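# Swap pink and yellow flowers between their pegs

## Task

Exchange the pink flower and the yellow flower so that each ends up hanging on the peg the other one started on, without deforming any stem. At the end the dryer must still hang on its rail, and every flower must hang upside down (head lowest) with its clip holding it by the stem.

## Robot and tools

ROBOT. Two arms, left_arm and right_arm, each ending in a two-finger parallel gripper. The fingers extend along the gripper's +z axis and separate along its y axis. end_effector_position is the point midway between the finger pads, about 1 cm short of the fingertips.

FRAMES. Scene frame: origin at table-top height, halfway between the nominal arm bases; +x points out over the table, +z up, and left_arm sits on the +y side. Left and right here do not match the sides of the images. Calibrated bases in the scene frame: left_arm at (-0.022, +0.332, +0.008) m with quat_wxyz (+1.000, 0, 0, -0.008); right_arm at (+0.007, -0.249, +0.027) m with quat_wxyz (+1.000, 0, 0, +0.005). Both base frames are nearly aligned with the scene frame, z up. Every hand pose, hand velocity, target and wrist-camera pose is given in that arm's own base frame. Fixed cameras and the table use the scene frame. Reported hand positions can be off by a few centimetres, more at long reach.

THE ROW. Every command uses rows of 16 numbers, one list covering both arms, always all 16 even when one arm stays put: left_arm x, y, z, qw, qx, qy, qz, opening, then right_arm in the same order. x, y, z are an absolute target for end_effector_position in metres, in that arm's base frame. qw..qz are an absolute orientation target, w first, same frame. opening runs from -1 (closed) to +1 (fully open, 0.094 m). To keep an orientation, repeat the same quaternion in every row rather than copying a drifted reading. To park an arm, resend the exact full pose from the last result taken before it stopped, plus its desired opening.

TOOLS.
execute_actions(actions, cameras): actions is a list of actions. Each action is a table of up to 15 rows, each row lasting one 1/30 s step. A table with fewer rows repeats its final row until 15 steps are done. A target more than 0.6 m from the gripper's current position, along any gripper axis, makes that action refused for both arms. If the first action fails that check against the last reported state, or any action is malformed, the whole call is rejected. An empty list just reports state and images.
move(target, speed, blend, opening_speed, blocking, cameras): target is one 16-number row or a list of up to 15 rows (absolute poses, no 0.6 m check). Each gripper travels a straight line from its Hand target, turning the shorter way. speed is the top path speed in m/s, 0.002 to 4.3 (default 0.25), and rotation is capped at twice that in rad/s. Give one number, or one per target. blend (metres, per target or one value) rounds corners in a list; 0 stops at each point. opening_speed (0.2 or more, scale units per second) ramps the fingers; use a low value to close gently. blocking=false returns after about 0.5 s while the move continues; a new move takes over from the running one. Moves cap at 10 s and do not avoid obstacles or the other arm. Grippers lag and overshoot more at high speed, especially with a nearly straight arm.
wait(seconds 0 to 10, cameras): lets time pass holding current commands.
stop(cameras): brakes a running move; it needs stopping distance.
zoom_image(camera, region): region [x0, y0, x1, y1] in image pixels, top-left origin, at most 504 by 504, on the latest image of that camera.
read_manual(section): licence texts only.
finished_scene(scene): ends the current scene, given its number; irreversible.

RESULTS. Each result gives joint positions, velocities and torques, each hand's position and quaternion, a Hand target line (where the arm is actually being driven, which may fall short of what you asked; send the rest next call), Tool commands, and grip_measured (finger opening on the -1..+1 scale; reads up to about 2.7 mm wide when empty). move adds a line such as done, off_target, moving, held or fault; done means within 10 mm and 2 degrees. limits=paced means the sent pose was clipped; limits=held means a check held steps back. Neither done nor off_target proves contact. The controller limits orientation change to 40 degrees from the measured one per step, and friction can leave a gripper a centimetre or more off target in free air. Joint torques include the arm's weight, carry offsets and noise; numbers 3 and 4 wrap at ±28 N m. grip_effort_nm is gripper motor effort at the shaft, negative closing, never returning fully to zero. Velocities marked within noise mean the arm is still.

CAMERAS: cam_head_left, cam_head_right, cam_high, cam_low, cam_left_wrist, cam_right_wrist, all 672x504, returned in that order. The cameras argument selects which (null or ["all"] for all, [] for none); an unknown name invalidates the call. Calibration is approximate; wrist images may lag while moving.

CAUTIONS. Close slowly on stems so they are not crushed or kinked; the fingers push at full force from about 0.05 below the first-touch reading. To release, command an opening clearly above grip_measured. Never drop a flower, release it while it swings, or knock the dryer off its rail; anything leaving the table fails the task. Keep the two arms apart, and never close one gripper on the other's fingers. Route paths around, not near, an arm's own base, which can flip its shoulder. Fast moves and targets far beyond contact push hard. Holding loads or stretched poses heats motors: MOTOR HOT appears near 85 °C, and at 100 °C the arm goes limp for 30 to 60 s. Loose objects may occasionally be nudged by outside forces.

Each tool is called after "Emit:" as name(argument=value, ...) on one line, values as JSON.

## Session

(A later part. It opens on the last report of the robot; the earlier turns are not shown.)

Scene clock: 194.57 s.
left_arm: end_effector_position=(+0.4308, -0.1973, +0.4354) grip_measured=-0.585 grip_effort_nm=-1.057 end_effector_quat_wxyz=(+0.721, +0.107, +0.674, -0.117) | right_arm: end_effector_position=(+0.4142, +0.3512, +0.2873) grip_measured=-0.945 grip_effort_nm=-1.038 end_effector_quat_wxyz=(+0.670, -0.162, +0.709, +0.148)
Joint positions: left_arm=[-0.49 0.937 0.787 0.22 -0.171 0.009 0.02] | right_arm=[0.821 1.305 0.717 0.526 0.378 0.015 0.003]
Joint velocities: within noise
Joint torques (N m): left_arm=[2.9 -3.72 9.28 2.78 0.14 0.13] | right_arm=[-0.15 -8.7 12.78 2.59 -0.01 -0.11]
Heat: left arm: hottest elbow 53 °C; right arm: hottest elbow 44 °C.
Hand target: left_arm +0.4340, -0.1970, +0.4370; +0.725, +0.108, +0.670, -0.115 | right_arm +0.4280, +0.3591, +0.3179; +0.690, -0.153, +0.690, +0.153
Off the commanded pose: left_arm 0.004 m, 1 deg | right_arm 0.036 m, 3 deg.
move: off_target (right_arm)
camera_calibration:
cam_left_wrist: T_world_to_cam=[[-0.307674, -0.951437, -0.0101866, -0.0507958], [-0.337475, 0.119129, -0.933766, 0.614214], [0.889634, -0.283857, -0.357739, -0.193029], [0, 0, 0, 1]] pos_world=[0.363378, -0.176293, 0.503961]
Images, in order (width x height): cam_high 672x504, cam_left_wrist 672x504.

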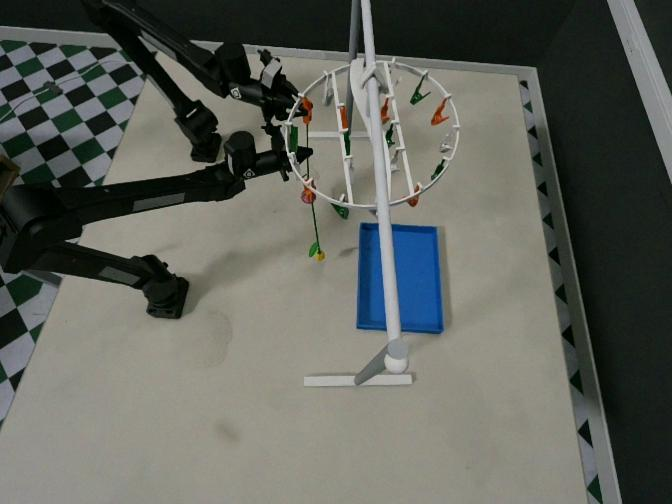

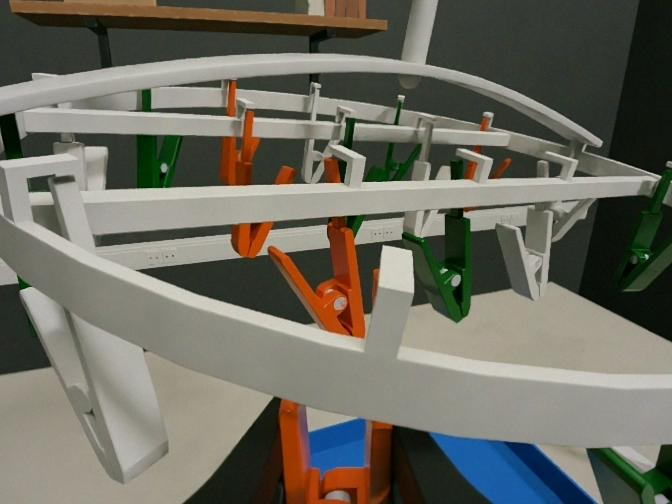

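Emit:
move(target=[0.434, -0.197, 0.437, 0.7254, 0.1079, 0.6703, -0.1149, -0.65, 0.428, 0.360, 0.285, 0.6903, -0.153, 0.6903, 0.153, -0.96], cameras=["cam_left_wrist","cam_high","cam_low","cam_head_left"], speed=0.05)

Emit:
zoom_image(camera="cam_high", region=[270, 70, 350, 230])

Emit:
zoom_image(camera="cam_low", region=[270, 120, 390, 260])

Scene clock: 198.87 s.
left_arm: end_effector_position=(+0.4308, -0.1974, +0.4354) grip_measured=-0.585 grip_effort_nm=-1.067 end_effector_quat_wxyz=(+0.721, +0.108, +0.674, -0.117) | right_arm: end_effector_position=(+0.4211, +0.3586, +0.2802) grip_measured=-0.945 grip_effort_nm=-1.028 end_effector_quat_wxyz=(+0.683, -0.154, +0.696, +0.157)
Joint positions: left_arm=[-0.49 0.937 0.787 0.22 -0.17 0.009 0.02] | right_arm=[0.821 1.365 0.717 0.63 0.378 0.015 0.003]
Joint velocities: within noise
Joint torques (N m): left_arm=[2.9 -3.78 9.29 2.77 0.12 0.14] | right_arm=[0.03 -9.58 8.98 2.7 0 -0.11]
Heat: left arm: hottest elbow 53 °C; right arm: hottest elbow 45 °C.
Hand target: left_arm +0.4340, -0.1970, +0.4370; +0.725, +0.108, +0.670, -0.115 | right_arm +0.4279, +0.3597, +0.2850; +0.690, -0.153, +0.691, +0.153
Off the commanded pose: left_arm 0.004 m, 1 deg | right_arm 0.009 m, 1 deg.
move: done
camera_calibration:
cam_left_wrist: T_world_to_cam=[[-0.308311, -0.951231, -0.0101735, -0.0506283], [-0.3374, 0.119344, -0.933766, 0.614236], [0.889441, -0.284458, -0.35774, -0.193092], [0, 0, 0, 1]] pos_world=[0.363378, -0.176391, 0.503961]
Images, in order (width x height): cam_head_left 672x504, cam_high 672x504, cam_low 672x504, cam_left_wrist 672x504.

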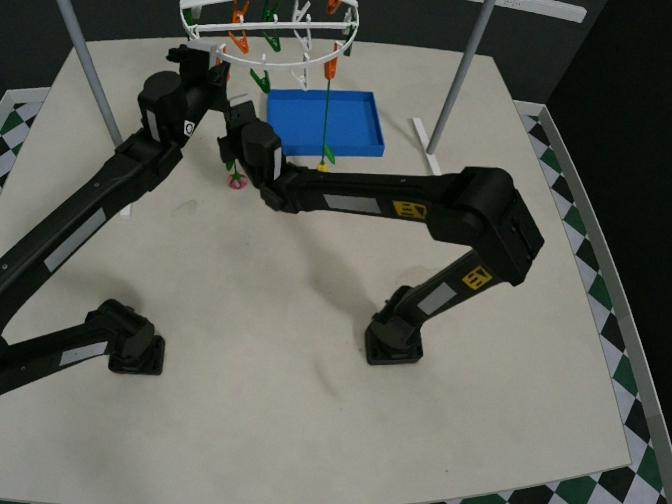

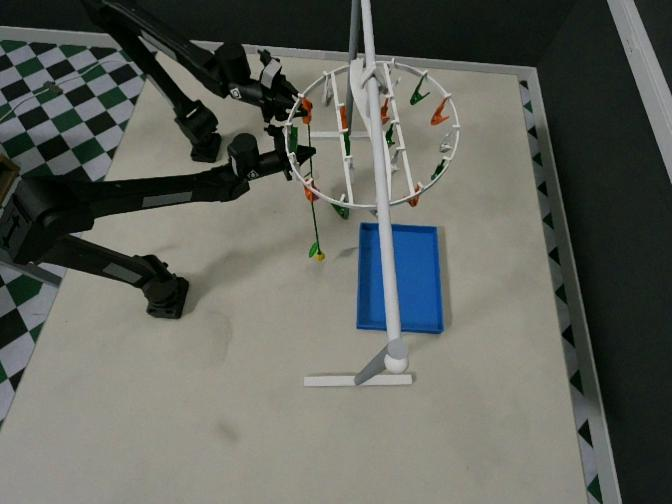

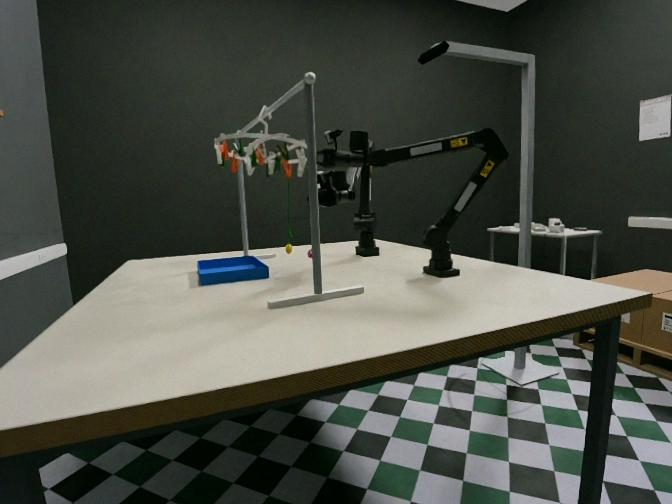

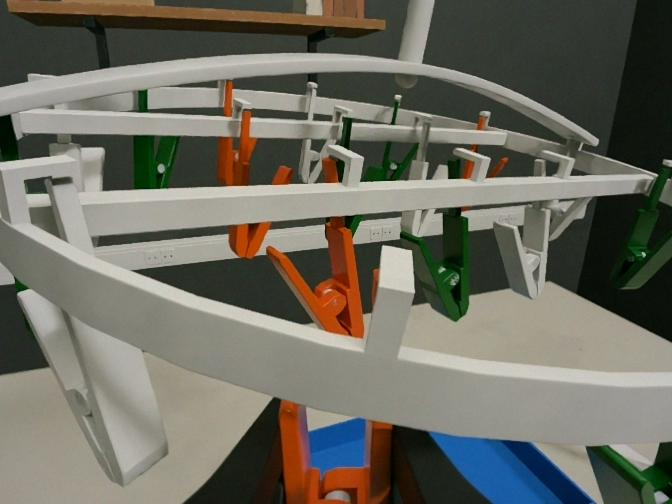

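Scaled by 3.150 from the camera's 672x504 image, which has a finer 960x720 frame.

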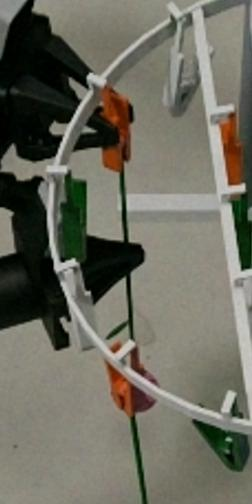

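Scaled by 3.600 from the camera's 672x504 image, which has a finer 960x720 frame.

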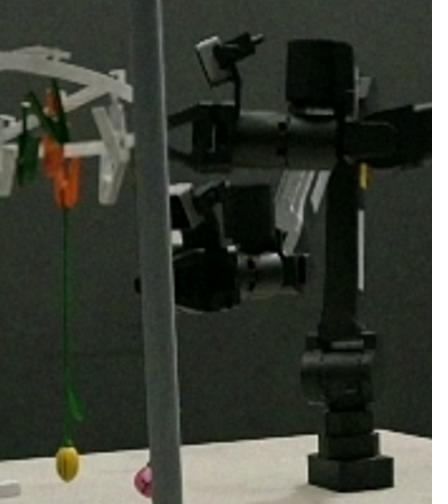

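Emit:
move(target=[0.434, -0.197, 0.437, 0.7254, 0.1079, 0.6703, -0.1149, -0.65, 0.420, 0.354, 0.255, 0.6903, -0.153, 0.6903, 0.153, -0.96], cameras=["cam_left_wrist","cam_high","cam_right_wrist"], speed=0.05)

Emit:
zoom_image(camera="cam_high", region=[270, 70, 350, 230])

Scene clock: 203.20 s.
left_arm: end_effector_position=(+0.4308, -0.1974, +0.4354) grip_measured=-0.585 grip_effort_nm=-1.067 end_effector_quat_wxyz=(+0.721, +0.108, +0.674, -0.117) | right_arm: end_effector_position=(+0.4194, +0.3564, +0.2641) grip_measured=-0.945 grip_effort_nm=-1.033 end_effector_quat_wxyz=(+0.691, -0.148, +0.689, +0.162)
Joint positions: left_arm=[-0.49 0.937 0.787 0.22 -0.17 0.009 0.02] | right_arm=[0.821 1.405 0.682 0.731 0.38 0.015 0.003]
Joint velocities: within noise
Joint torques (N m): left_arm=[2.9 -3.72 9.28 2.77 0.12 0.14] | right_arm=[0.09 -9.64 6.68 2.65 0.08 -0.11]
Heat: left arm: hottest elbow 52 °C; right arm: hottest elbow 45 °C.
Hand target: left_arm +0.4340, -0.1970, +0.4370; +0.725, +0.108, +0.670, -0.115 | right_arm +0.4200, +0.3539, +0.2550; +0.690, -0.153, +0.691, +0.153
Off the commanded pose: left_arm 0.004 m, 1 deg | right_arm 0.009 m, 1 deg.
move: done
camera_calibration:
cam_left_wrist: T_world_to_cam=[[-0.308311, -0.951231, -0.0101735, -0.0506283], [-0.3374, 0.119344, -0.933766, 0.614236], [0.889441, -0.284458, -0.35774, -0.193092], [0, 0, 0, 1]] pos_world=[0.363378, -0.176391, 0.503961]
cam_right_wrist: T_world_to_cam=[[0.432331, -0.901671, -0.00887447, 0.141296], [-0.371893, -0.169331, -0.912701, 0.498615], [0.821453, 0.397889, -0.408532, -0.291556], [0, 0, 0, 1]] pos_world=[0.363845, 0.327841, 0.33723]
Images, in order (width x height): cam_high 672x504, cam_left_wrist 672x504, cam_right_wrist 672x504.

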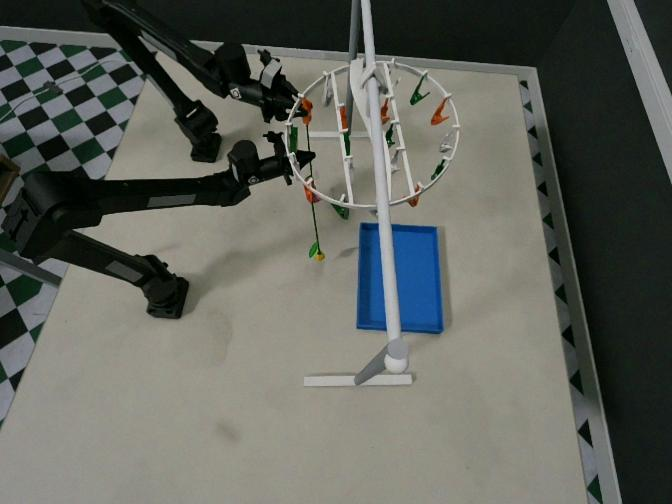

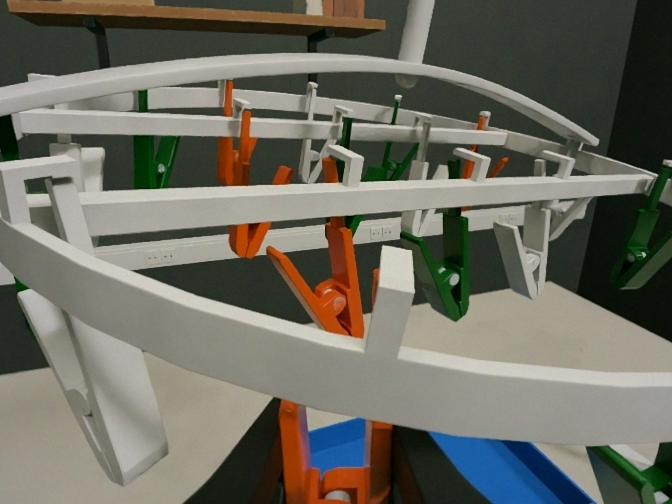

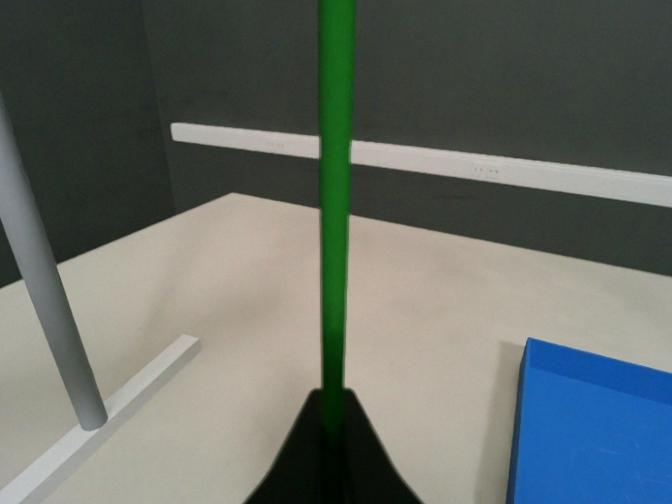

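Scaled by 3.150 from the camera's 672x504 image, which has a finer 960x720 frame.

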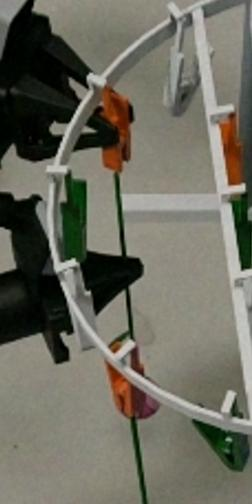

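Emit:
move(target=[0.434, -0.197, 0.437, 0.7254, 0.1079, 0.6703, -0.1149, -0.65, 0.416, 0.352, 0.215, 0.6903, -0.153, 0.6903, 0.153, -0.96], cameras=["cam_left_wrist","cam_high","cam_right_wrist"], speed=0.08)

Emit:
zoom_image(camera="cam_high", region=[270, 70, 350, 230])

Scene clock: 206.87 s.
left_arm: end_effector_position=(+0.4308, -0.1974, +0.4354) grip_measured=-0.585 grip_effort_nm=-1.062 end_effector_quat_wxyz=(+0.721, +0.108, +0.674, -0.117) | right_arm: end_effector_position=(+0.4173, +0.3531, +0.2228) grip_measured=-0.945 grip_effort_nm=-1.033 end_effector_quat_wxyz=(+0.691, -0.147, +0.689, +0.160)
Joint positions: left_arm=[-0.49 0.937 0.787 0.22 -0.17 0.009 0.02] | right_arm=[0.821 1.499 0.631 0.875 0.384 0.015 0.003]
Joint velocities: within noise
Joint torques (N m): left_arm=[2.9 -3.72 9.29 2.77 0.12 0.14] | right_arm=[0.73 -10.4 5.9 2.63 0.09 -0.11]
Heat: left arm: hottest elbow 52 °C; right arm: hottest elbow 44 °C.
Hand target: left_arm +0.4340, -0.1970, +0.4370; +0.725, +0.108, +0.670, -0.115 | right_arm +0.4160, +0.3518, +0.2151; +0.690, -0.153, +0.690, +0.153
Off the commanded pose: left_arm 0.004 m, 1 deg | right_arm 0.008 m, 1 deg.
move: done
camera_calibration:
cam_left_wrist: T_world_to_cam=[[-0.308311, -0.951231, -0.0101735, -0.0506283], [-0.3374, 0.119344, -0.933766, 0.614236], [0.889441, -0.284458, -0.35774, -0.193092], [0, 0, 0, 1]] pos_world=[0.363378, -0.176391, 0.503961]
cam_right_wrist: T_world_to_cam=[[0.428578, -0.903467, -0.00825352, 0.14093], [-0.373519, -0.168854, -0.912125, 0.459946], [0.822681, 0.394, -0.409829, -0.304179], [0, 0, 0, 1]] pos_world=[0.361641, 0.324836, 0.29603]
Images, in order (width x height): cam_high 672x504, cam_left_wrist 672x504, cam_right_wrist 672x504.

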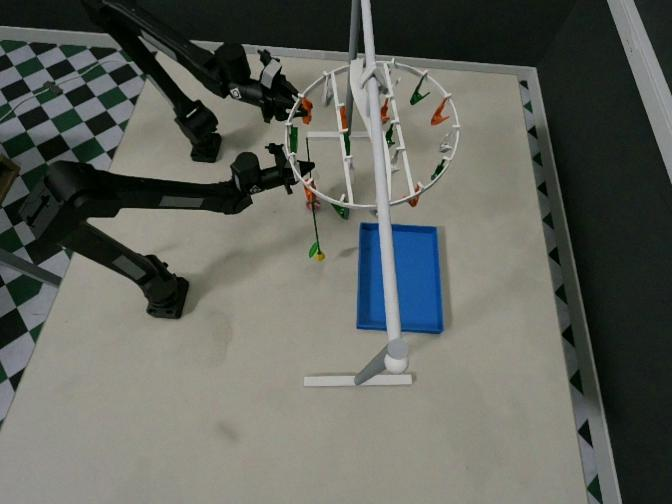

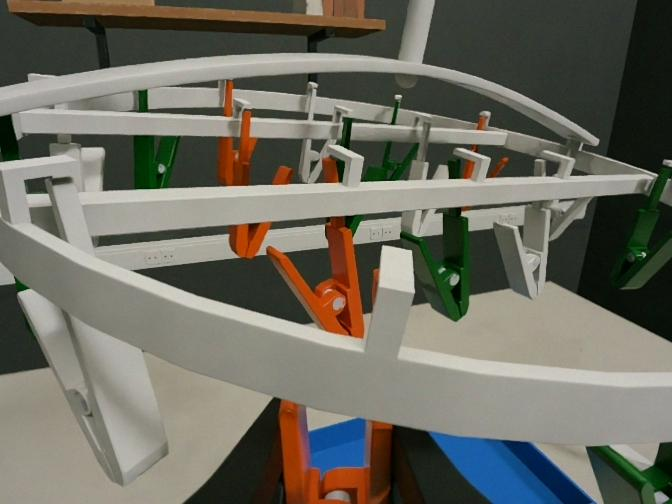

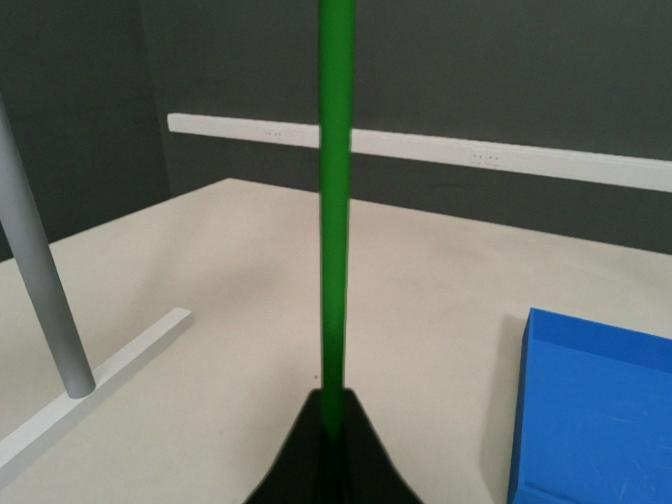

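Scaled by 3.150 from the camera's 672x504 image, which has a finer 960x720 frame.

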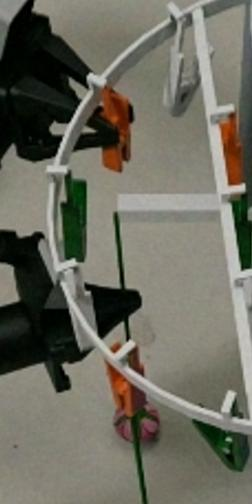

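Emit:
move(target=[[0.434, -0.197, 0.437, 0.7254, 0.1079, 0.6703, -0.1149, -0.65, 0.30, 0.298, 0.235, 0.6903, -0.153, 0.6903, 0.153, -0.96],[0.434, -0.197, 0.437, 0.7254, 0.1079, 0.6703, -0.1149, -0.65, 0.29, 0.15, 0.26, 0.7071, 0, 0.7071, 0, -0.96]], speed=0.15, blend=0.03, cameras=["cam_right_wrist","cam_head_left","cam_high"])

Scene clock: 218.23 s.
left_arm: end_effector_position=(+0.4308, -0.1974, +0.4354) grip_measured=-0.585 grip_effort_nm=-1.067 end_effector_quat_wxyz=(+0.721, +0.108, +0.674, -0.117) | right_arm: end_effector_position=(+0.2904, +0.1555, +0.2661) grip_measured=-0.945 grip_effort_nm=-1.038 end_effector_quat_wxyz=(+0.710, +0.004, +0.704, +0.012)
Joint positions: left_arm=[-0.49 0.937 0.787 0.22 -0.17 0.009 0.02] | right_arm=[0.916 0.691 0.258 0.447 0.905 0.013 0.003]
Joint velocities: within noise
Joint torques (N m): left_arm=[2.84 -3.72 9.29 2.76 0.12 0.13] | right_arm=[-0.09 0.26 7.66 1.48 0.07 -0.1]
Heat: left arm: hottest elbow 52 °C; right arm: hottest elbow 42 °C.
Hand target: left_arm +0.4340, -0.1970, +0.4370; +0.725, +0.108, +0.670, -0.115 | right_arm +0.2900, +0.1501, +0.2600; +0.707, +0.000, +0.707, +0.000
Off the commanded pose: left_arm 0.004 m, 1 deg | right_arm 0.008 m, 2 deg.
move: done
camera_calibration:
cam_right_wrist: T_world_to_cam=[[0.0168859, -0.999752, -0.0144881, 0.153361], [-0.407961, 0.00634011, -0.912977, 0.40159], [0.912843, 0.0213271, -0.407753, -0.0729371], [0, 0, 0, 1]] pos_world=[0.227824, 0.152332, 0.339124]
Images, in order (width x height): cam_head_left 672x504, cam_high 672x504, cam_right_wrist 672x504.

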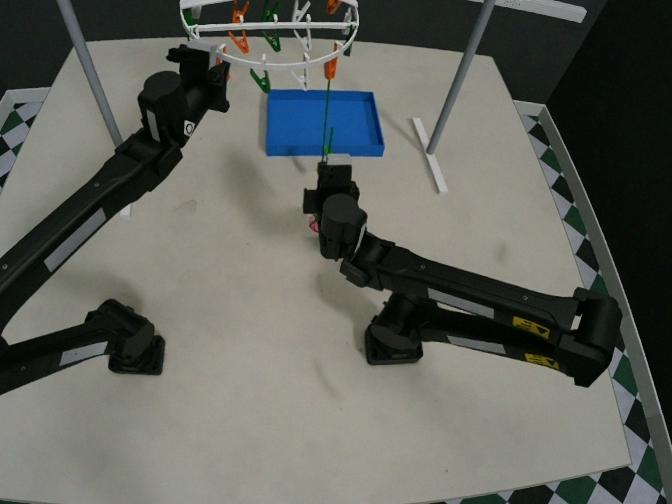

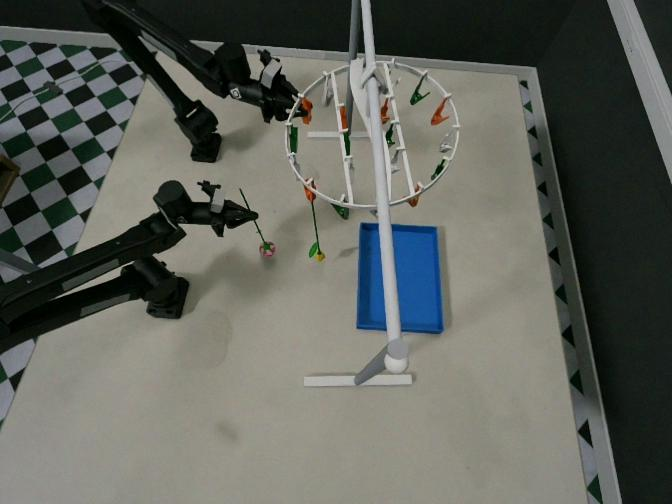

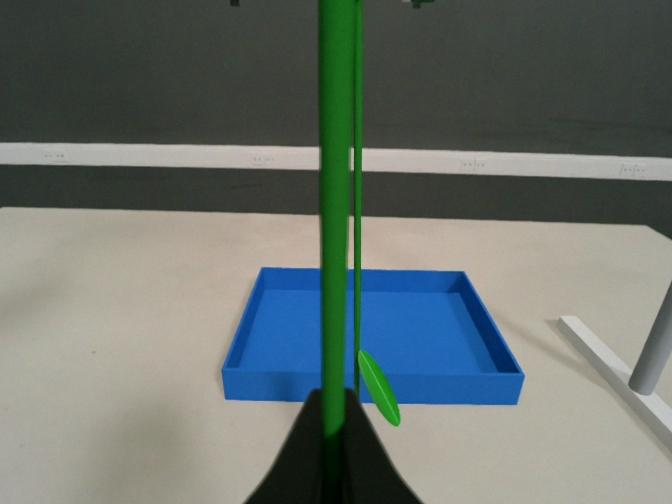

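Emit:
move(target=[[0.434, -0.197, 0.437, 0.7254, 0.1079, 0.6703, -0.1149, -0.2, 0.31, 0.05, 0.25, 0.7071, 0, 0.7071, 0, -0.96],[0.40, -0.186, 0.437, 0.7254, 0.1079, 0.6703, -0.1149, -0.2, 0.33, 0.0, 0.22, 0.3827, 0, 0.9239, 0, -0.96],[0.32, -0.16, 0.437, 0.7254, 0.1079, 0.6703, -0.1149, -0.2, 0.33, 0.0, 0.10, 0, 0, 1, 0, -0.96]], speed=[0.2,0.15,0.15], cameras=["cam_right_wrist","cam_head_right","cam_high","cam_left_wrist"])

Scene clock: 228.27 s.
left_arm: end_effector_position=(+0.3237, -0.1585, +0.4354) grip_measured=-0.202 grip_effort_nm=0.046 end_effector_quat_wxyz=(+0.725, +0.102, +0.671, -0.116) | right_arm: end_effector_position=(+0.3109, +0.0026, +0.0865) grip_measured=-0.945 grip_effort_nm=-1.033 end_effector_quat_wxyz=(-0.015, +0.004, +1.000, -0.001)
Joint positions: left_arm=[-0.583 0.562 0.631 0.012 -0.273 0.014 0.038] | right_arm=[0.011 1.29 0.796 -1.108 0.002 0.018 0.003]
Joint velocities: within noise
Joint torques (N m): left_arm=[1.85 -0.97 9.22 1.69 -0.05 0.19] | right_arm=[-0.15 -7 10.84 -0.02 -0.06 -0.12]
Heat: left arm: hottest elbow 51 °C; right arm: hottest elbow 42 °C.
Hand target: left_arm +0.3201, -0.1600, +0.4369; +0.725, +0.108, +0.670, -0.115 | right_arm +0.3293, -0.0001, +0.1001; +0.000, +0.000, +1.000, +0.000
Off the commanded pose: left_arm 0.004 m, 1 deg | right_arm 0.024 m, 2 deg.
move: off_target (right_arm)
camera_calibration:
cam_left_wrist: T_world_to_cam=[[-0.298751, -0.954313, -0.00582224, -0.0520706], [-0.33143, 0.109473, -0.937107, 0.571335], [0.894931, -0.278032, -0.348993, -0.0912701], [0, 0, 0, 1]] pos_world=[0.255482, -0.137613, 0.503247]
cam_right_wrist: T_world_to_cam=[[0.0015189, -0.999994, -0.00326064, 0.00131269], [-0.896515, -0.00280621, 0.443005, 0.281622], [-0.443012, 0.00225033, -0.896513, 0.302112], [0, 0, 0, 1]] pos_world=[0.386315, 0.00142312, 0.146091]
Images, in order (width x height): cam_head_right 672x504, cam_high 672x504, cam_left_wrist 672x504, cam_right_wrist 672x504.

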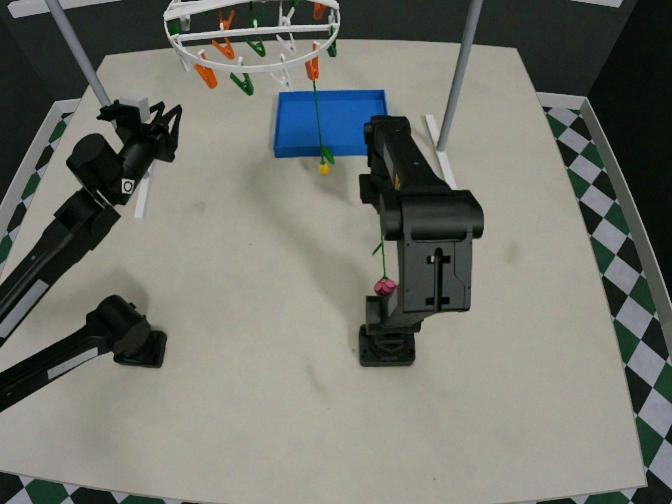

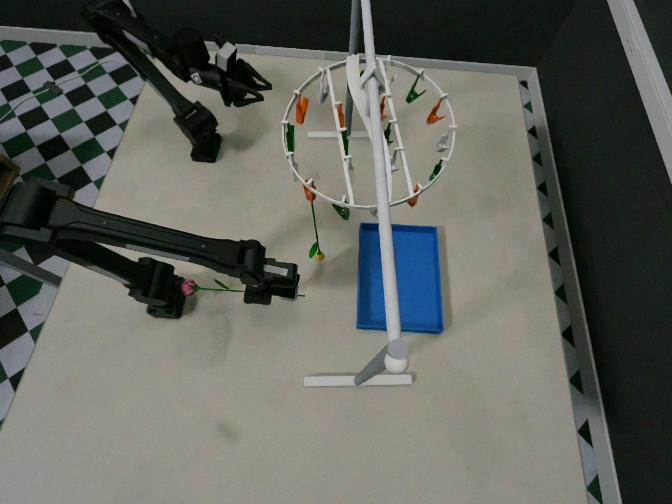

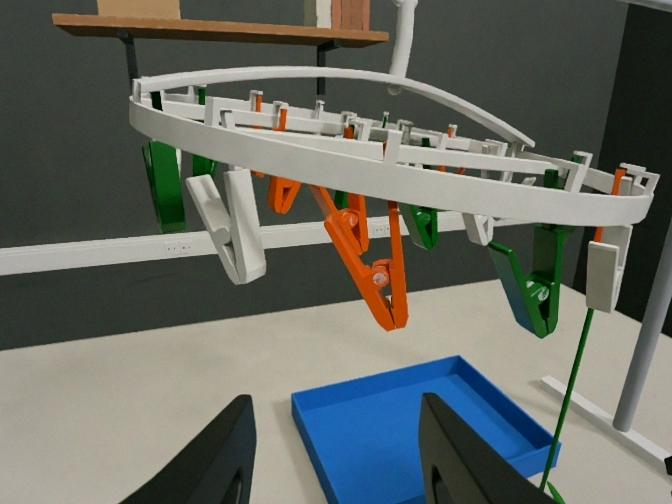

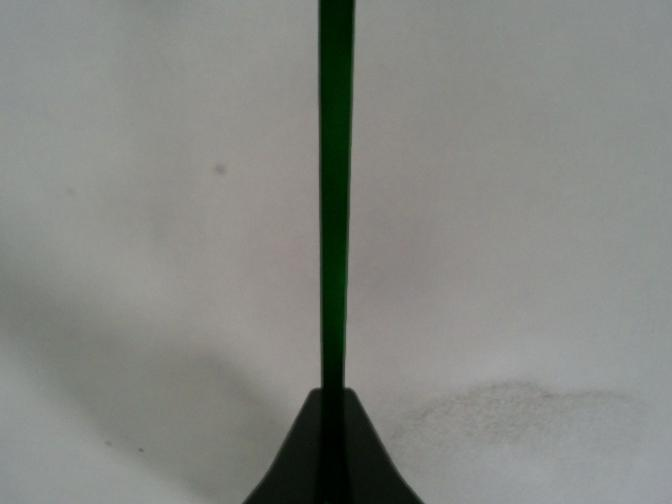

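Emit:
move(target=[0.32, -0.16, 0.437, 0.7254, 0.1079, 0.6703, -0.1149, -0.2, 0.365, 0.0, 0.03, 0, 0, 1, 0, -0.96], speed=0.1, cameras=["cam_right_wrist","cam_head_right","cam_high"])

Scene clock: 231.43 s.
left_arm: end_effector_position=(+0.3237, -0.1585, +0.4354) grip_measured=-0.202 grip_effort_nm=0.051 end_effector_quat_wxyz=(+0.725, +0.102, +0.671, -0.116) | right_arm: end_effector_position=(+0.3438, +0.0029, +0.0227) grip_measured=-0.945 grip_effort_nm=-1.028 end_effector_quat_wxyz=(-0.018, +0.003, +1.000, -0.001)
Joint positions: left_arm=[-0.583 0.562 0.631 0.012 -0.273 0.015 0.038] | right_arm=[0.011 1.492 0.796 -0.912 0.002 0.018 0.003]
Joint velocities: within noise
Joint torques (N m): left_arm=[1.79 -1.03 9.22 1.68 -0.04 0.17] | right_arm=[-0.32 -9.52 9.17 0.59 -0.07 -0.13]
Heat: left arm: hottest elbow 51 °C; right arm: hottest elbow 43 °C.
Hand target: left_arm +0.3201, -0.1600, +0.4369; +0.725, +0.108, +0.670, -0.115 | right_arm +0.3643, -0.0001, +0.0306; +0.000, +0.000, +1.000, +0.000
Off the commanded pose: left_arm 0.004 m, 1 deg | right_arm 0.023 m, 2 deg.
move: off_target (right_arm)
camera_calibration:
cam_right_wrist: T_world_to_cam=[[0.00190068, -0.999993, -0.00313799, 0.00128245], [-0.89362, -0.00310687, 0.448813, 0.338225], [-0.44882, 0.00195112, -0.89362, 0.261506], [0, 0, 0, 1]] pos_world=[0.419611, 0.00182303, 0.0818914]
Images, in order (width x height): cam_head_right 672x504, cam_high 672x504, cam_right_wrist 672x504.

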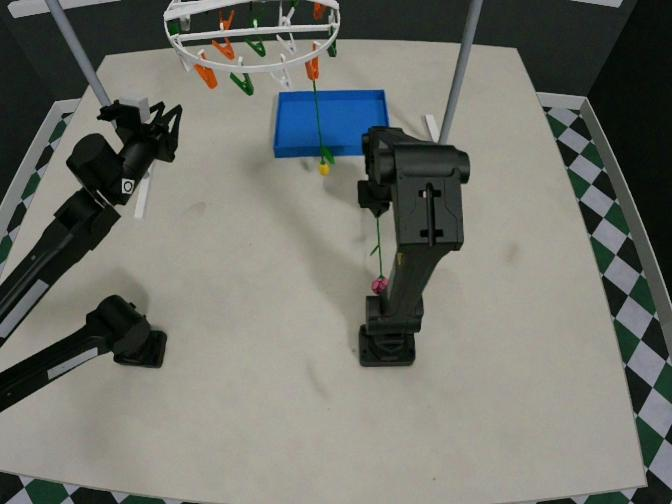

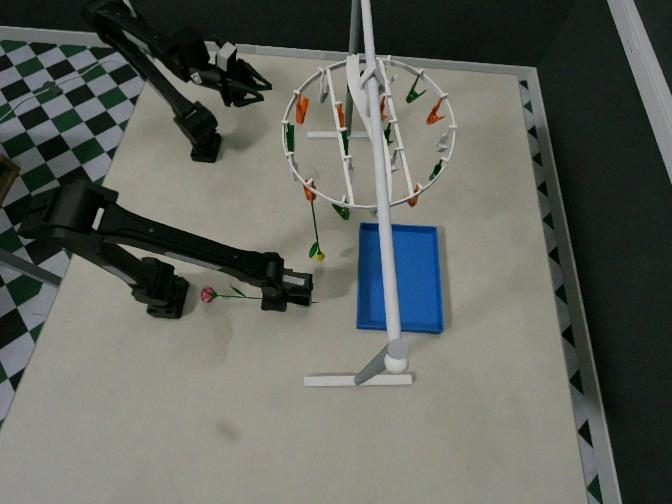

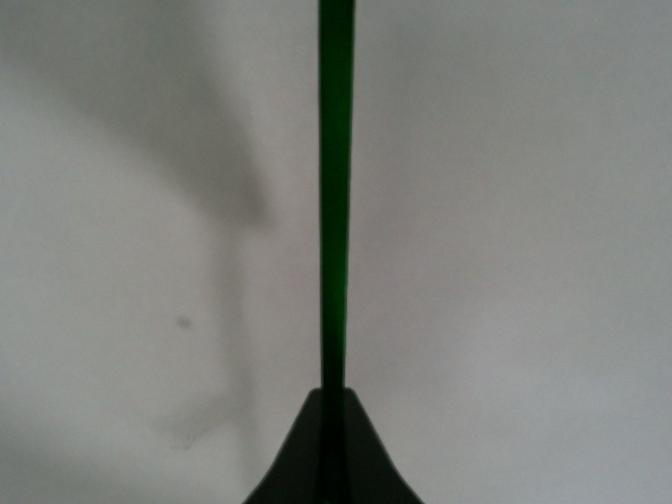

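Emit:
move(target=[0.32, -0.16, 0.437, 0.7254, 0.1079, 0.6703, -0.1149, -0.2, 0.365, 0.0, 0.002, 0, 0, 1, 0, -0.96], speed=0.05, cameras=["cam_right_wrist","cam_high"])

Emit:
zoom_image(camera="cam_high", region=[190, 240, 340, 340])

Scene clock: 234.70 s.
left_arm: end_effector_position=(+0.3237, -0.1585, +0.4354) grip_measured=-0.202 grip_effort_nm=0.051 end_effector_quat_wxyz=(+0.725, +0.102, +0.671, -0.116) | right_arm: end_effector_position=(+0.3587, +0.0031, +0.0040) grip_measured=-0.945 grip_effort_nm=-1.043 end_effector_quat_wxyz=(-0.003, +0.003, +1.000, -0.001)
Joint positions: left_arm=[-0.583 0.562 0.631 0.012 -0.273 0.015 0.038] | right_arm=[0.011 1.548 0.796 -0.825 0.002 0.018 0.003]
Joint velocities: within noise
Joint torques (N m): left_arm=[1.85 -0.97 9.24 1.68 -0.04 0.17] | right_arm=[-0.15 -9.82 6.79 0.69 -0.08 -0.13]
Heat: left arm: hottest elbow 50 °C; right arm: hottest elbow 43 °C.
Hand target: left_arm +0.3201, -0.1599, +0.4369; +0.725, +0.108, +0.670, -0.115 | right_arm +0.3649, -0.0001, +0.0021; +0.000, +0.000, +1.000, +0.000
Off the commanded pose: left_arm 0.004 m, 1 deg | right_arm 0.007 m, 1 deg.
move: done
camera_calibration:
cam_right_wrist: T_world_to_cam=[[0.00201151, -0.999992, -0.00352292, 0.0012838], [-0.907382, -0.0033059, 0.420293, 0.365045], [-0.420301, 0.00235121, -0.907382, 0.241258], [0, 0, 0, 1]] pos_world=[0.432634, 0.00192335, 0.0654916]
Images, in order (width x height): cam_high 672x504, cam_right_wrist 672x504.

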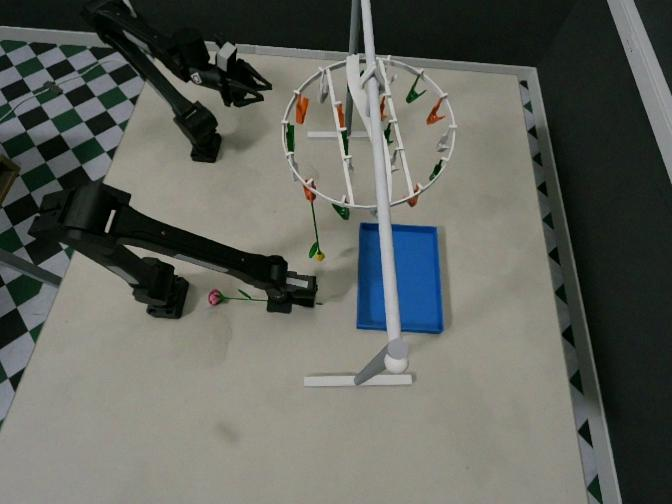

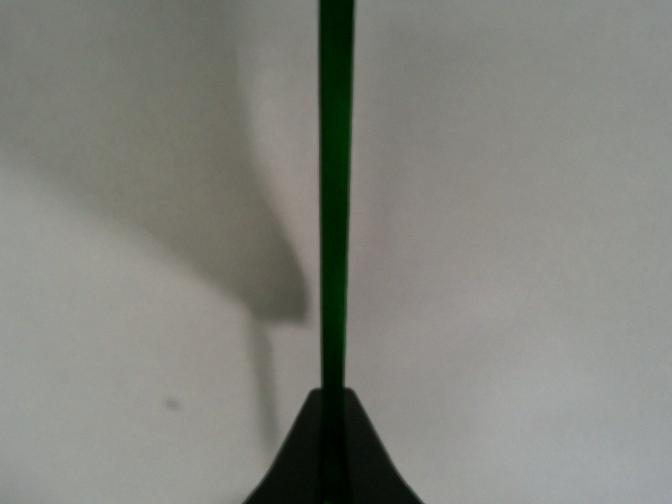

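Scaled by 3.360 from the camera's 672x504 image, which has a finer 960x720 frame.

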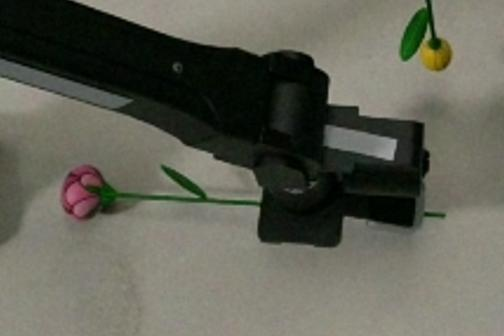

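Emit:
move(target=[0.32, -0.16, 0.437, 0.7254, 0.1079, 0.6703, -0.1149, -0.2, 0.365, 0.0, -0.009, 0, 0, 1, 0, -0.96], speed=0.04, cameras=["cam_right_wrist","cam_high"])

Emit:
zoom_image(camera="cam_high", region=[190, 240, 340, 340])

Scene clock: 237.67 s.
left_arm: end_effector_position=(+0.3236, -0.1586, +0.4354) grip_measured=-0.202 grip_effort_nm=0.051 end_effector_quat_wxyz=(+0.725, +0.102, +0.671, -0.116) | right_arm: end_effector_position=(+0.3639, +0.0032, -0.0038) grip_measured=-0.945 grip_effort_nm=-1.033 end_effector_quat_wxyz=(+0.002, +0.003, +1.000, -0.001)
Joint positions: left_arm=[-0.583 0.562 0.631 0.012 -0.273 0.015 0.038] | right_arm=[0.011 1.571 0.796 -0.791 0.002 0.018 0.003]
Joint velocities: within noise
Joint torques (N m): left_arm=[1.85 -0.97 9.21 1.66 -0.04 0.17] | right_arm=[-0.09 -10.17 5.91 0.72 -0.08 -0.12]
Heat: left arm: hottest elbow 50 °C; right arm: hottest elbow 42 °C.
Hand target: left_arm +0.3201, -0.1601, +0.4369; +0.725, +0.108, +0.670, -0.115 | right_arm +0.3649, +0.0000, -0.0089; +0.000, +0.000, +1.000, +0.000
Off the commanded pose: left_arm 0.004 m, 1 deg | right_arm 0.006 m, 0 deg.
move: done
camera_calibration:
cam_right_wrist: T_world_to_cam=[[0.00206431, -0.99999, -0.00394923, 0.00135224], [-0.91164, -0.00350497, 0.410974, 0.374484], [-0.410984, 0.0027519, -0.911639, 0.232975], [0, 0, 0, 1]] pos_world=[0.437141, 0.00202366, 0.0584914]
Images, in order (width x height): cam_high 672x504, cam_right_wrist 672x504.

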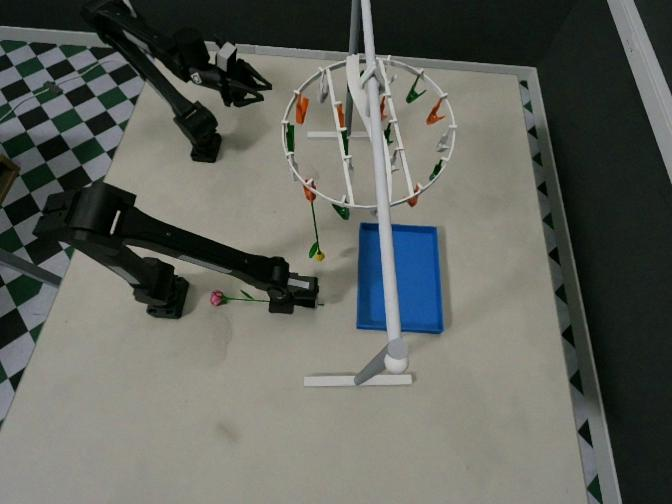

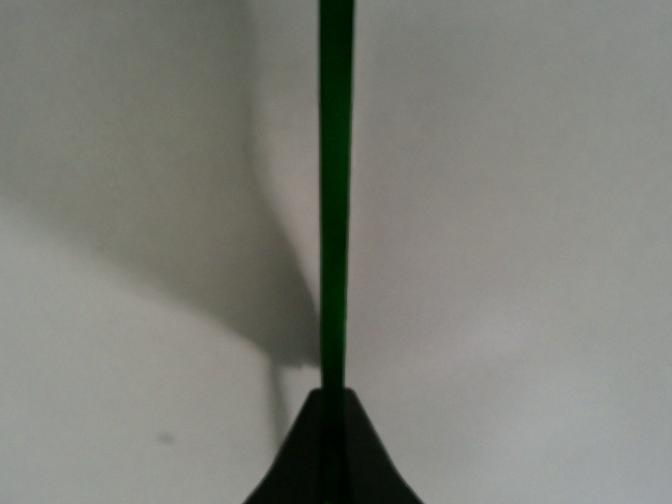

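Scaled by 3.360 from the camera's 672x504 image, which has a finer 960x720 frame.

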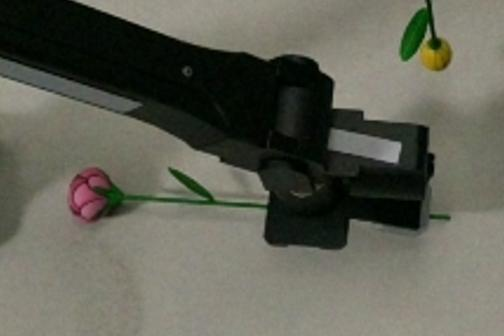

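Emit:
move(target=[0.32, -0.16, 0.437, 0.7254, 0.1079, 0.6703, -0.1149, -0.2, 0.365, 0.0, -0.018, 0, 0, 1, 0, -0.96], speed=0.04, cameras=["cam_right_wrist","cam_high","cam_low"])

Emit:
zoom_image(camera="cam_high", region=[190, 240, 340, 340])

Emit:
zoom_image(camera="cam_low", region=[250, 180, 400, 280])

Scene clock: 241.07 s.
left_arm: end_effector_position=(+0.3236, -0.1586, +0.4354) grip_measured=-0.202 grip_effort_nm=0.046 end_effector_quat_wxyz=(+0.725, +0.102, +0.671, -0.116) | right_arm: end_effector_position=(+0.3676, +0.0033, -0.0104) grip_measured=-0.945 grip_effort_nm=-1.028 end_effector_quat_wxyz=(+0.006, +0.003, +1.000, -0.001)
Joint positions: left_arm=[-0.583 0.562 0.631 0.012 -0.273 0.015 0.038] | right_arm=[0.011 1.59 0.796 -0.765 0.002 0.018 0.003]
Joint velocities: within noise
Joint torques (N m): left_arm=[1.85 -1.03 9.22 1.68 -0.04 0.17] | right_arm=[-0.32 -10.34 5.29 0.87 -0.08 -0.11]
Heat: left arm: hottest elbow 49 °C; right arm: hottest elbow 42 °C.
Hand target: left_arm +0.3201, -0.1601, +0.4369; +0.725, +0.108, +0.670, -0.115 | right_arm +0.3648, +0.0000, -0.0177; +0.000, +0.000, +1.000, +0.000
Off the commanded pose: left_arm 0.004 m, 1 deg | right_arm 0.009 m, 1 deg.
move: done
camera_calibration:
cam_right_wrist: T_world_to_cam=[[0.00204905, -0.99999, -0.0040275, 0.00133222], [-0.914288, -0.00350479, 0.40505, 0.38148], [-0.40506, 0.00285233, -0.914286, 0.226302], [0, 0, 0, 1]] pos_world=[0.440445, 0.00202373, 0.0523916]
Images, in order (width x height): cam_high 672x504, cam_low 672x504, cam_right_wrist 672x504.

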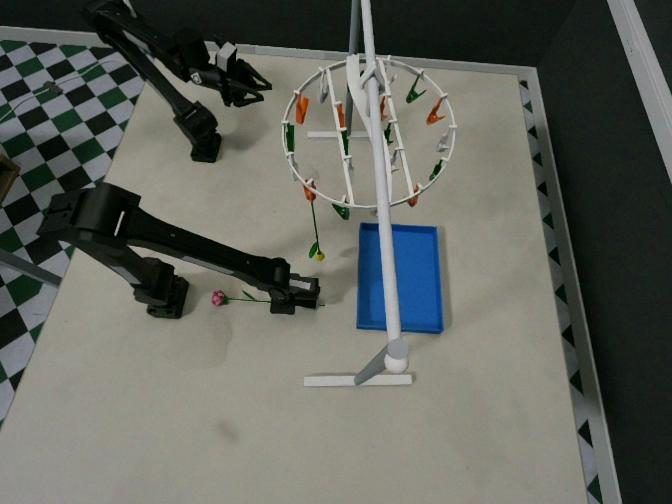

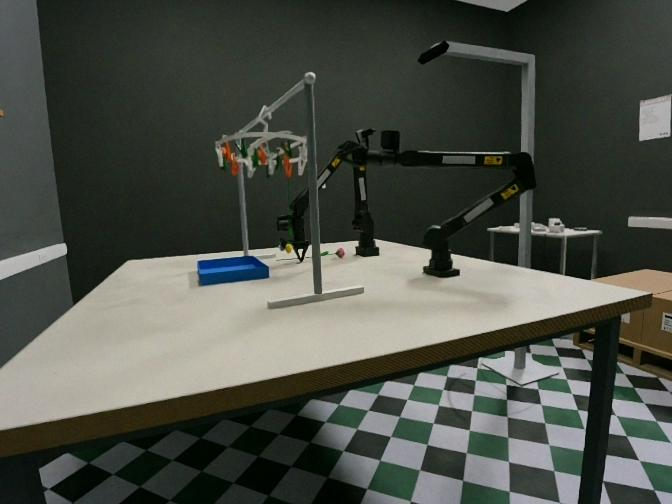

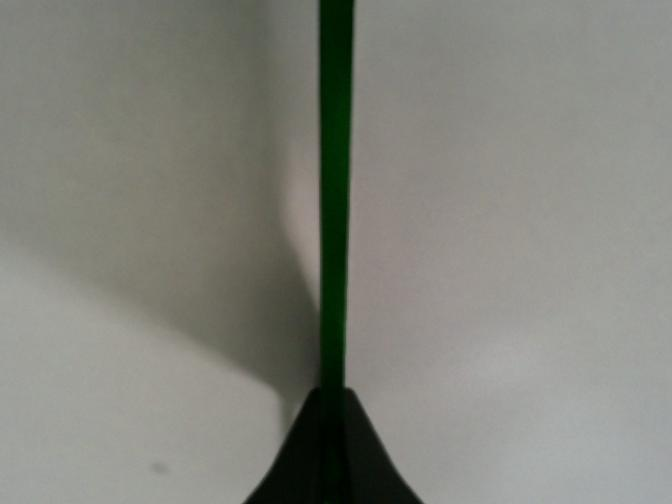

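Scaled by 3.360 from the camera's 672x504 image, which has a finer 960x720 frame.

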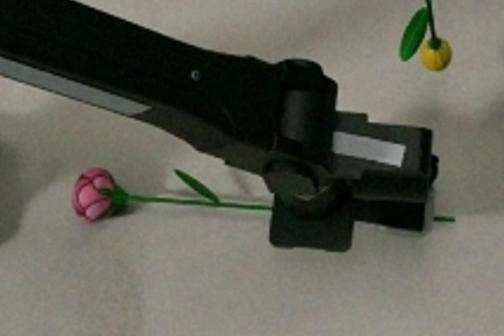

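Scaled by 3.360 from the camera's 672x504 image, which has a finer 960x720 frame.

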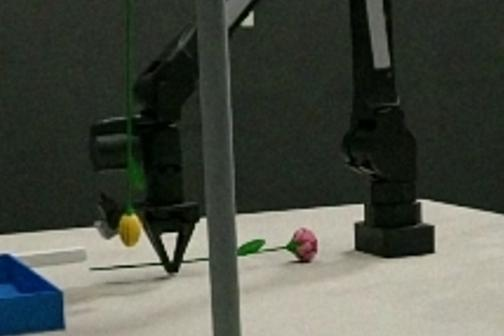

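Emit:
move(target=[0.32, -0.16, 0.437, 0.7254, 0.1079, 0.6703, -0.1149, -0.2, 0.366, 0.0, -0.025, 0, 0, 1, 0, -0.96], speed=0.04, cameras=["cam_right_wrist","cam_high","cam_low"])

Emit:
zoom_image(camera="cam_low", region=[250, 180, 400, 280])

Scene clock: 244.77 s.
left_arm: end_effector_position=(+0.3236, -0.1586, +0.4354) grip_measured=-0.202 grip_effort_nm=0.046 end_effector_quat_wxyz=(+0.725, +0.102, +0.671, -0.116) | right_arm: end_effector_position=(+0.3693, +0.0033, -0.0135) grip_measured=-0.945 grip_effort_nm=-1.028 end_effector_quat_wxyz=(+0.007, +0.003, +1.000, -0.001)
Joint positions: left_arm=[-0.583 0.562 0.631 0.012 -0.273 0.015 0.038] | right_arm=[0.011 1.599 0.796 -0.753 0.002 0.018 0.003]
Joint velocities: within noise
Joint torques (N m): left_arm=[1.85 -1.03 9.22 1.68 -0.04 0.17] | right_arm=[-0.15 -9.7 5 1.18 -0.08 -0.13]
Heat: left arm: hottest elbow 49 °C; right arm: hottest elbow 41 °C.
Hand target: left_arm +0.3201, -0.1601, +0.4369; +0.725, +0.108, +0.670, -0.115 | right_arm +0.3657, +0.0001, -0.0246; +0.000, +0.000, +1.000, +0.000
Off the commanded pose: left_arm 0.004 m, 1 deg | right_arm 0.012 m, 1 deg.
move: off_target (right_arm)
camera_calibration:
cam_right_wrist: T_world_to_cam=[[0.00206143, -0.99999, -0.00402085, 0.00141126], [-0.915518, -0.00350475, 0.402263, 0.38475], [-0.402273, 0.00285192, -0.915515, 0.222996], [0, 0, 0, 1]] pos_world=[0.441948, 0.00212373, 0.0493918]
Images, in order (width x height): cam_high 672x504, cam_low 672x504, cam_right_wrist 672x504.

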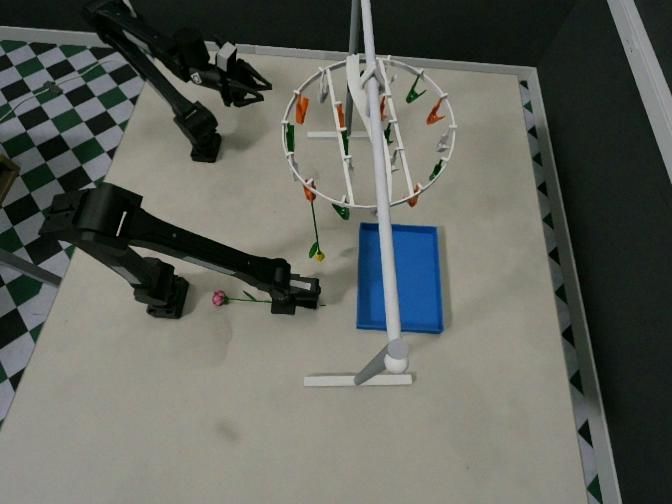

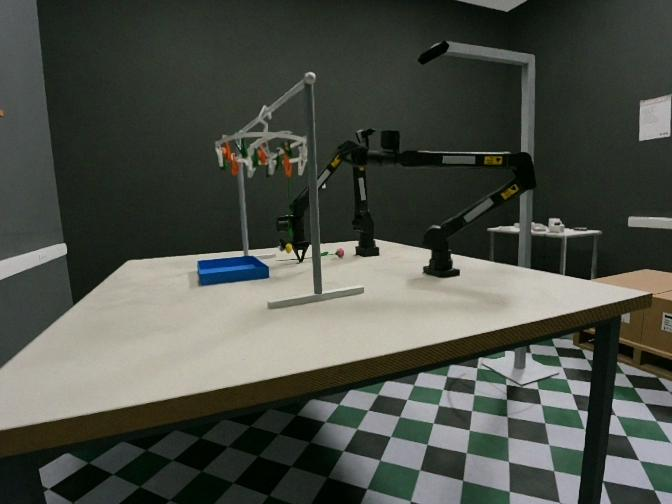

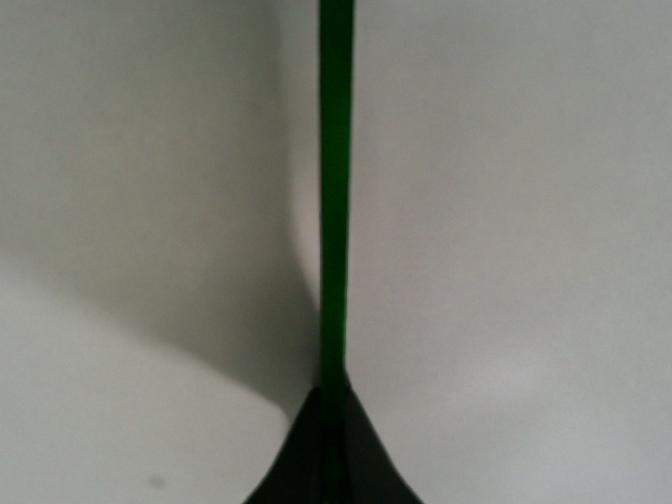

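Scaled by 3.360 from the camera's 672x504 image, which has a finer 960x720 frame.

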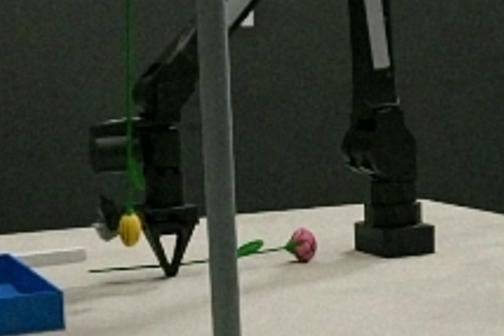

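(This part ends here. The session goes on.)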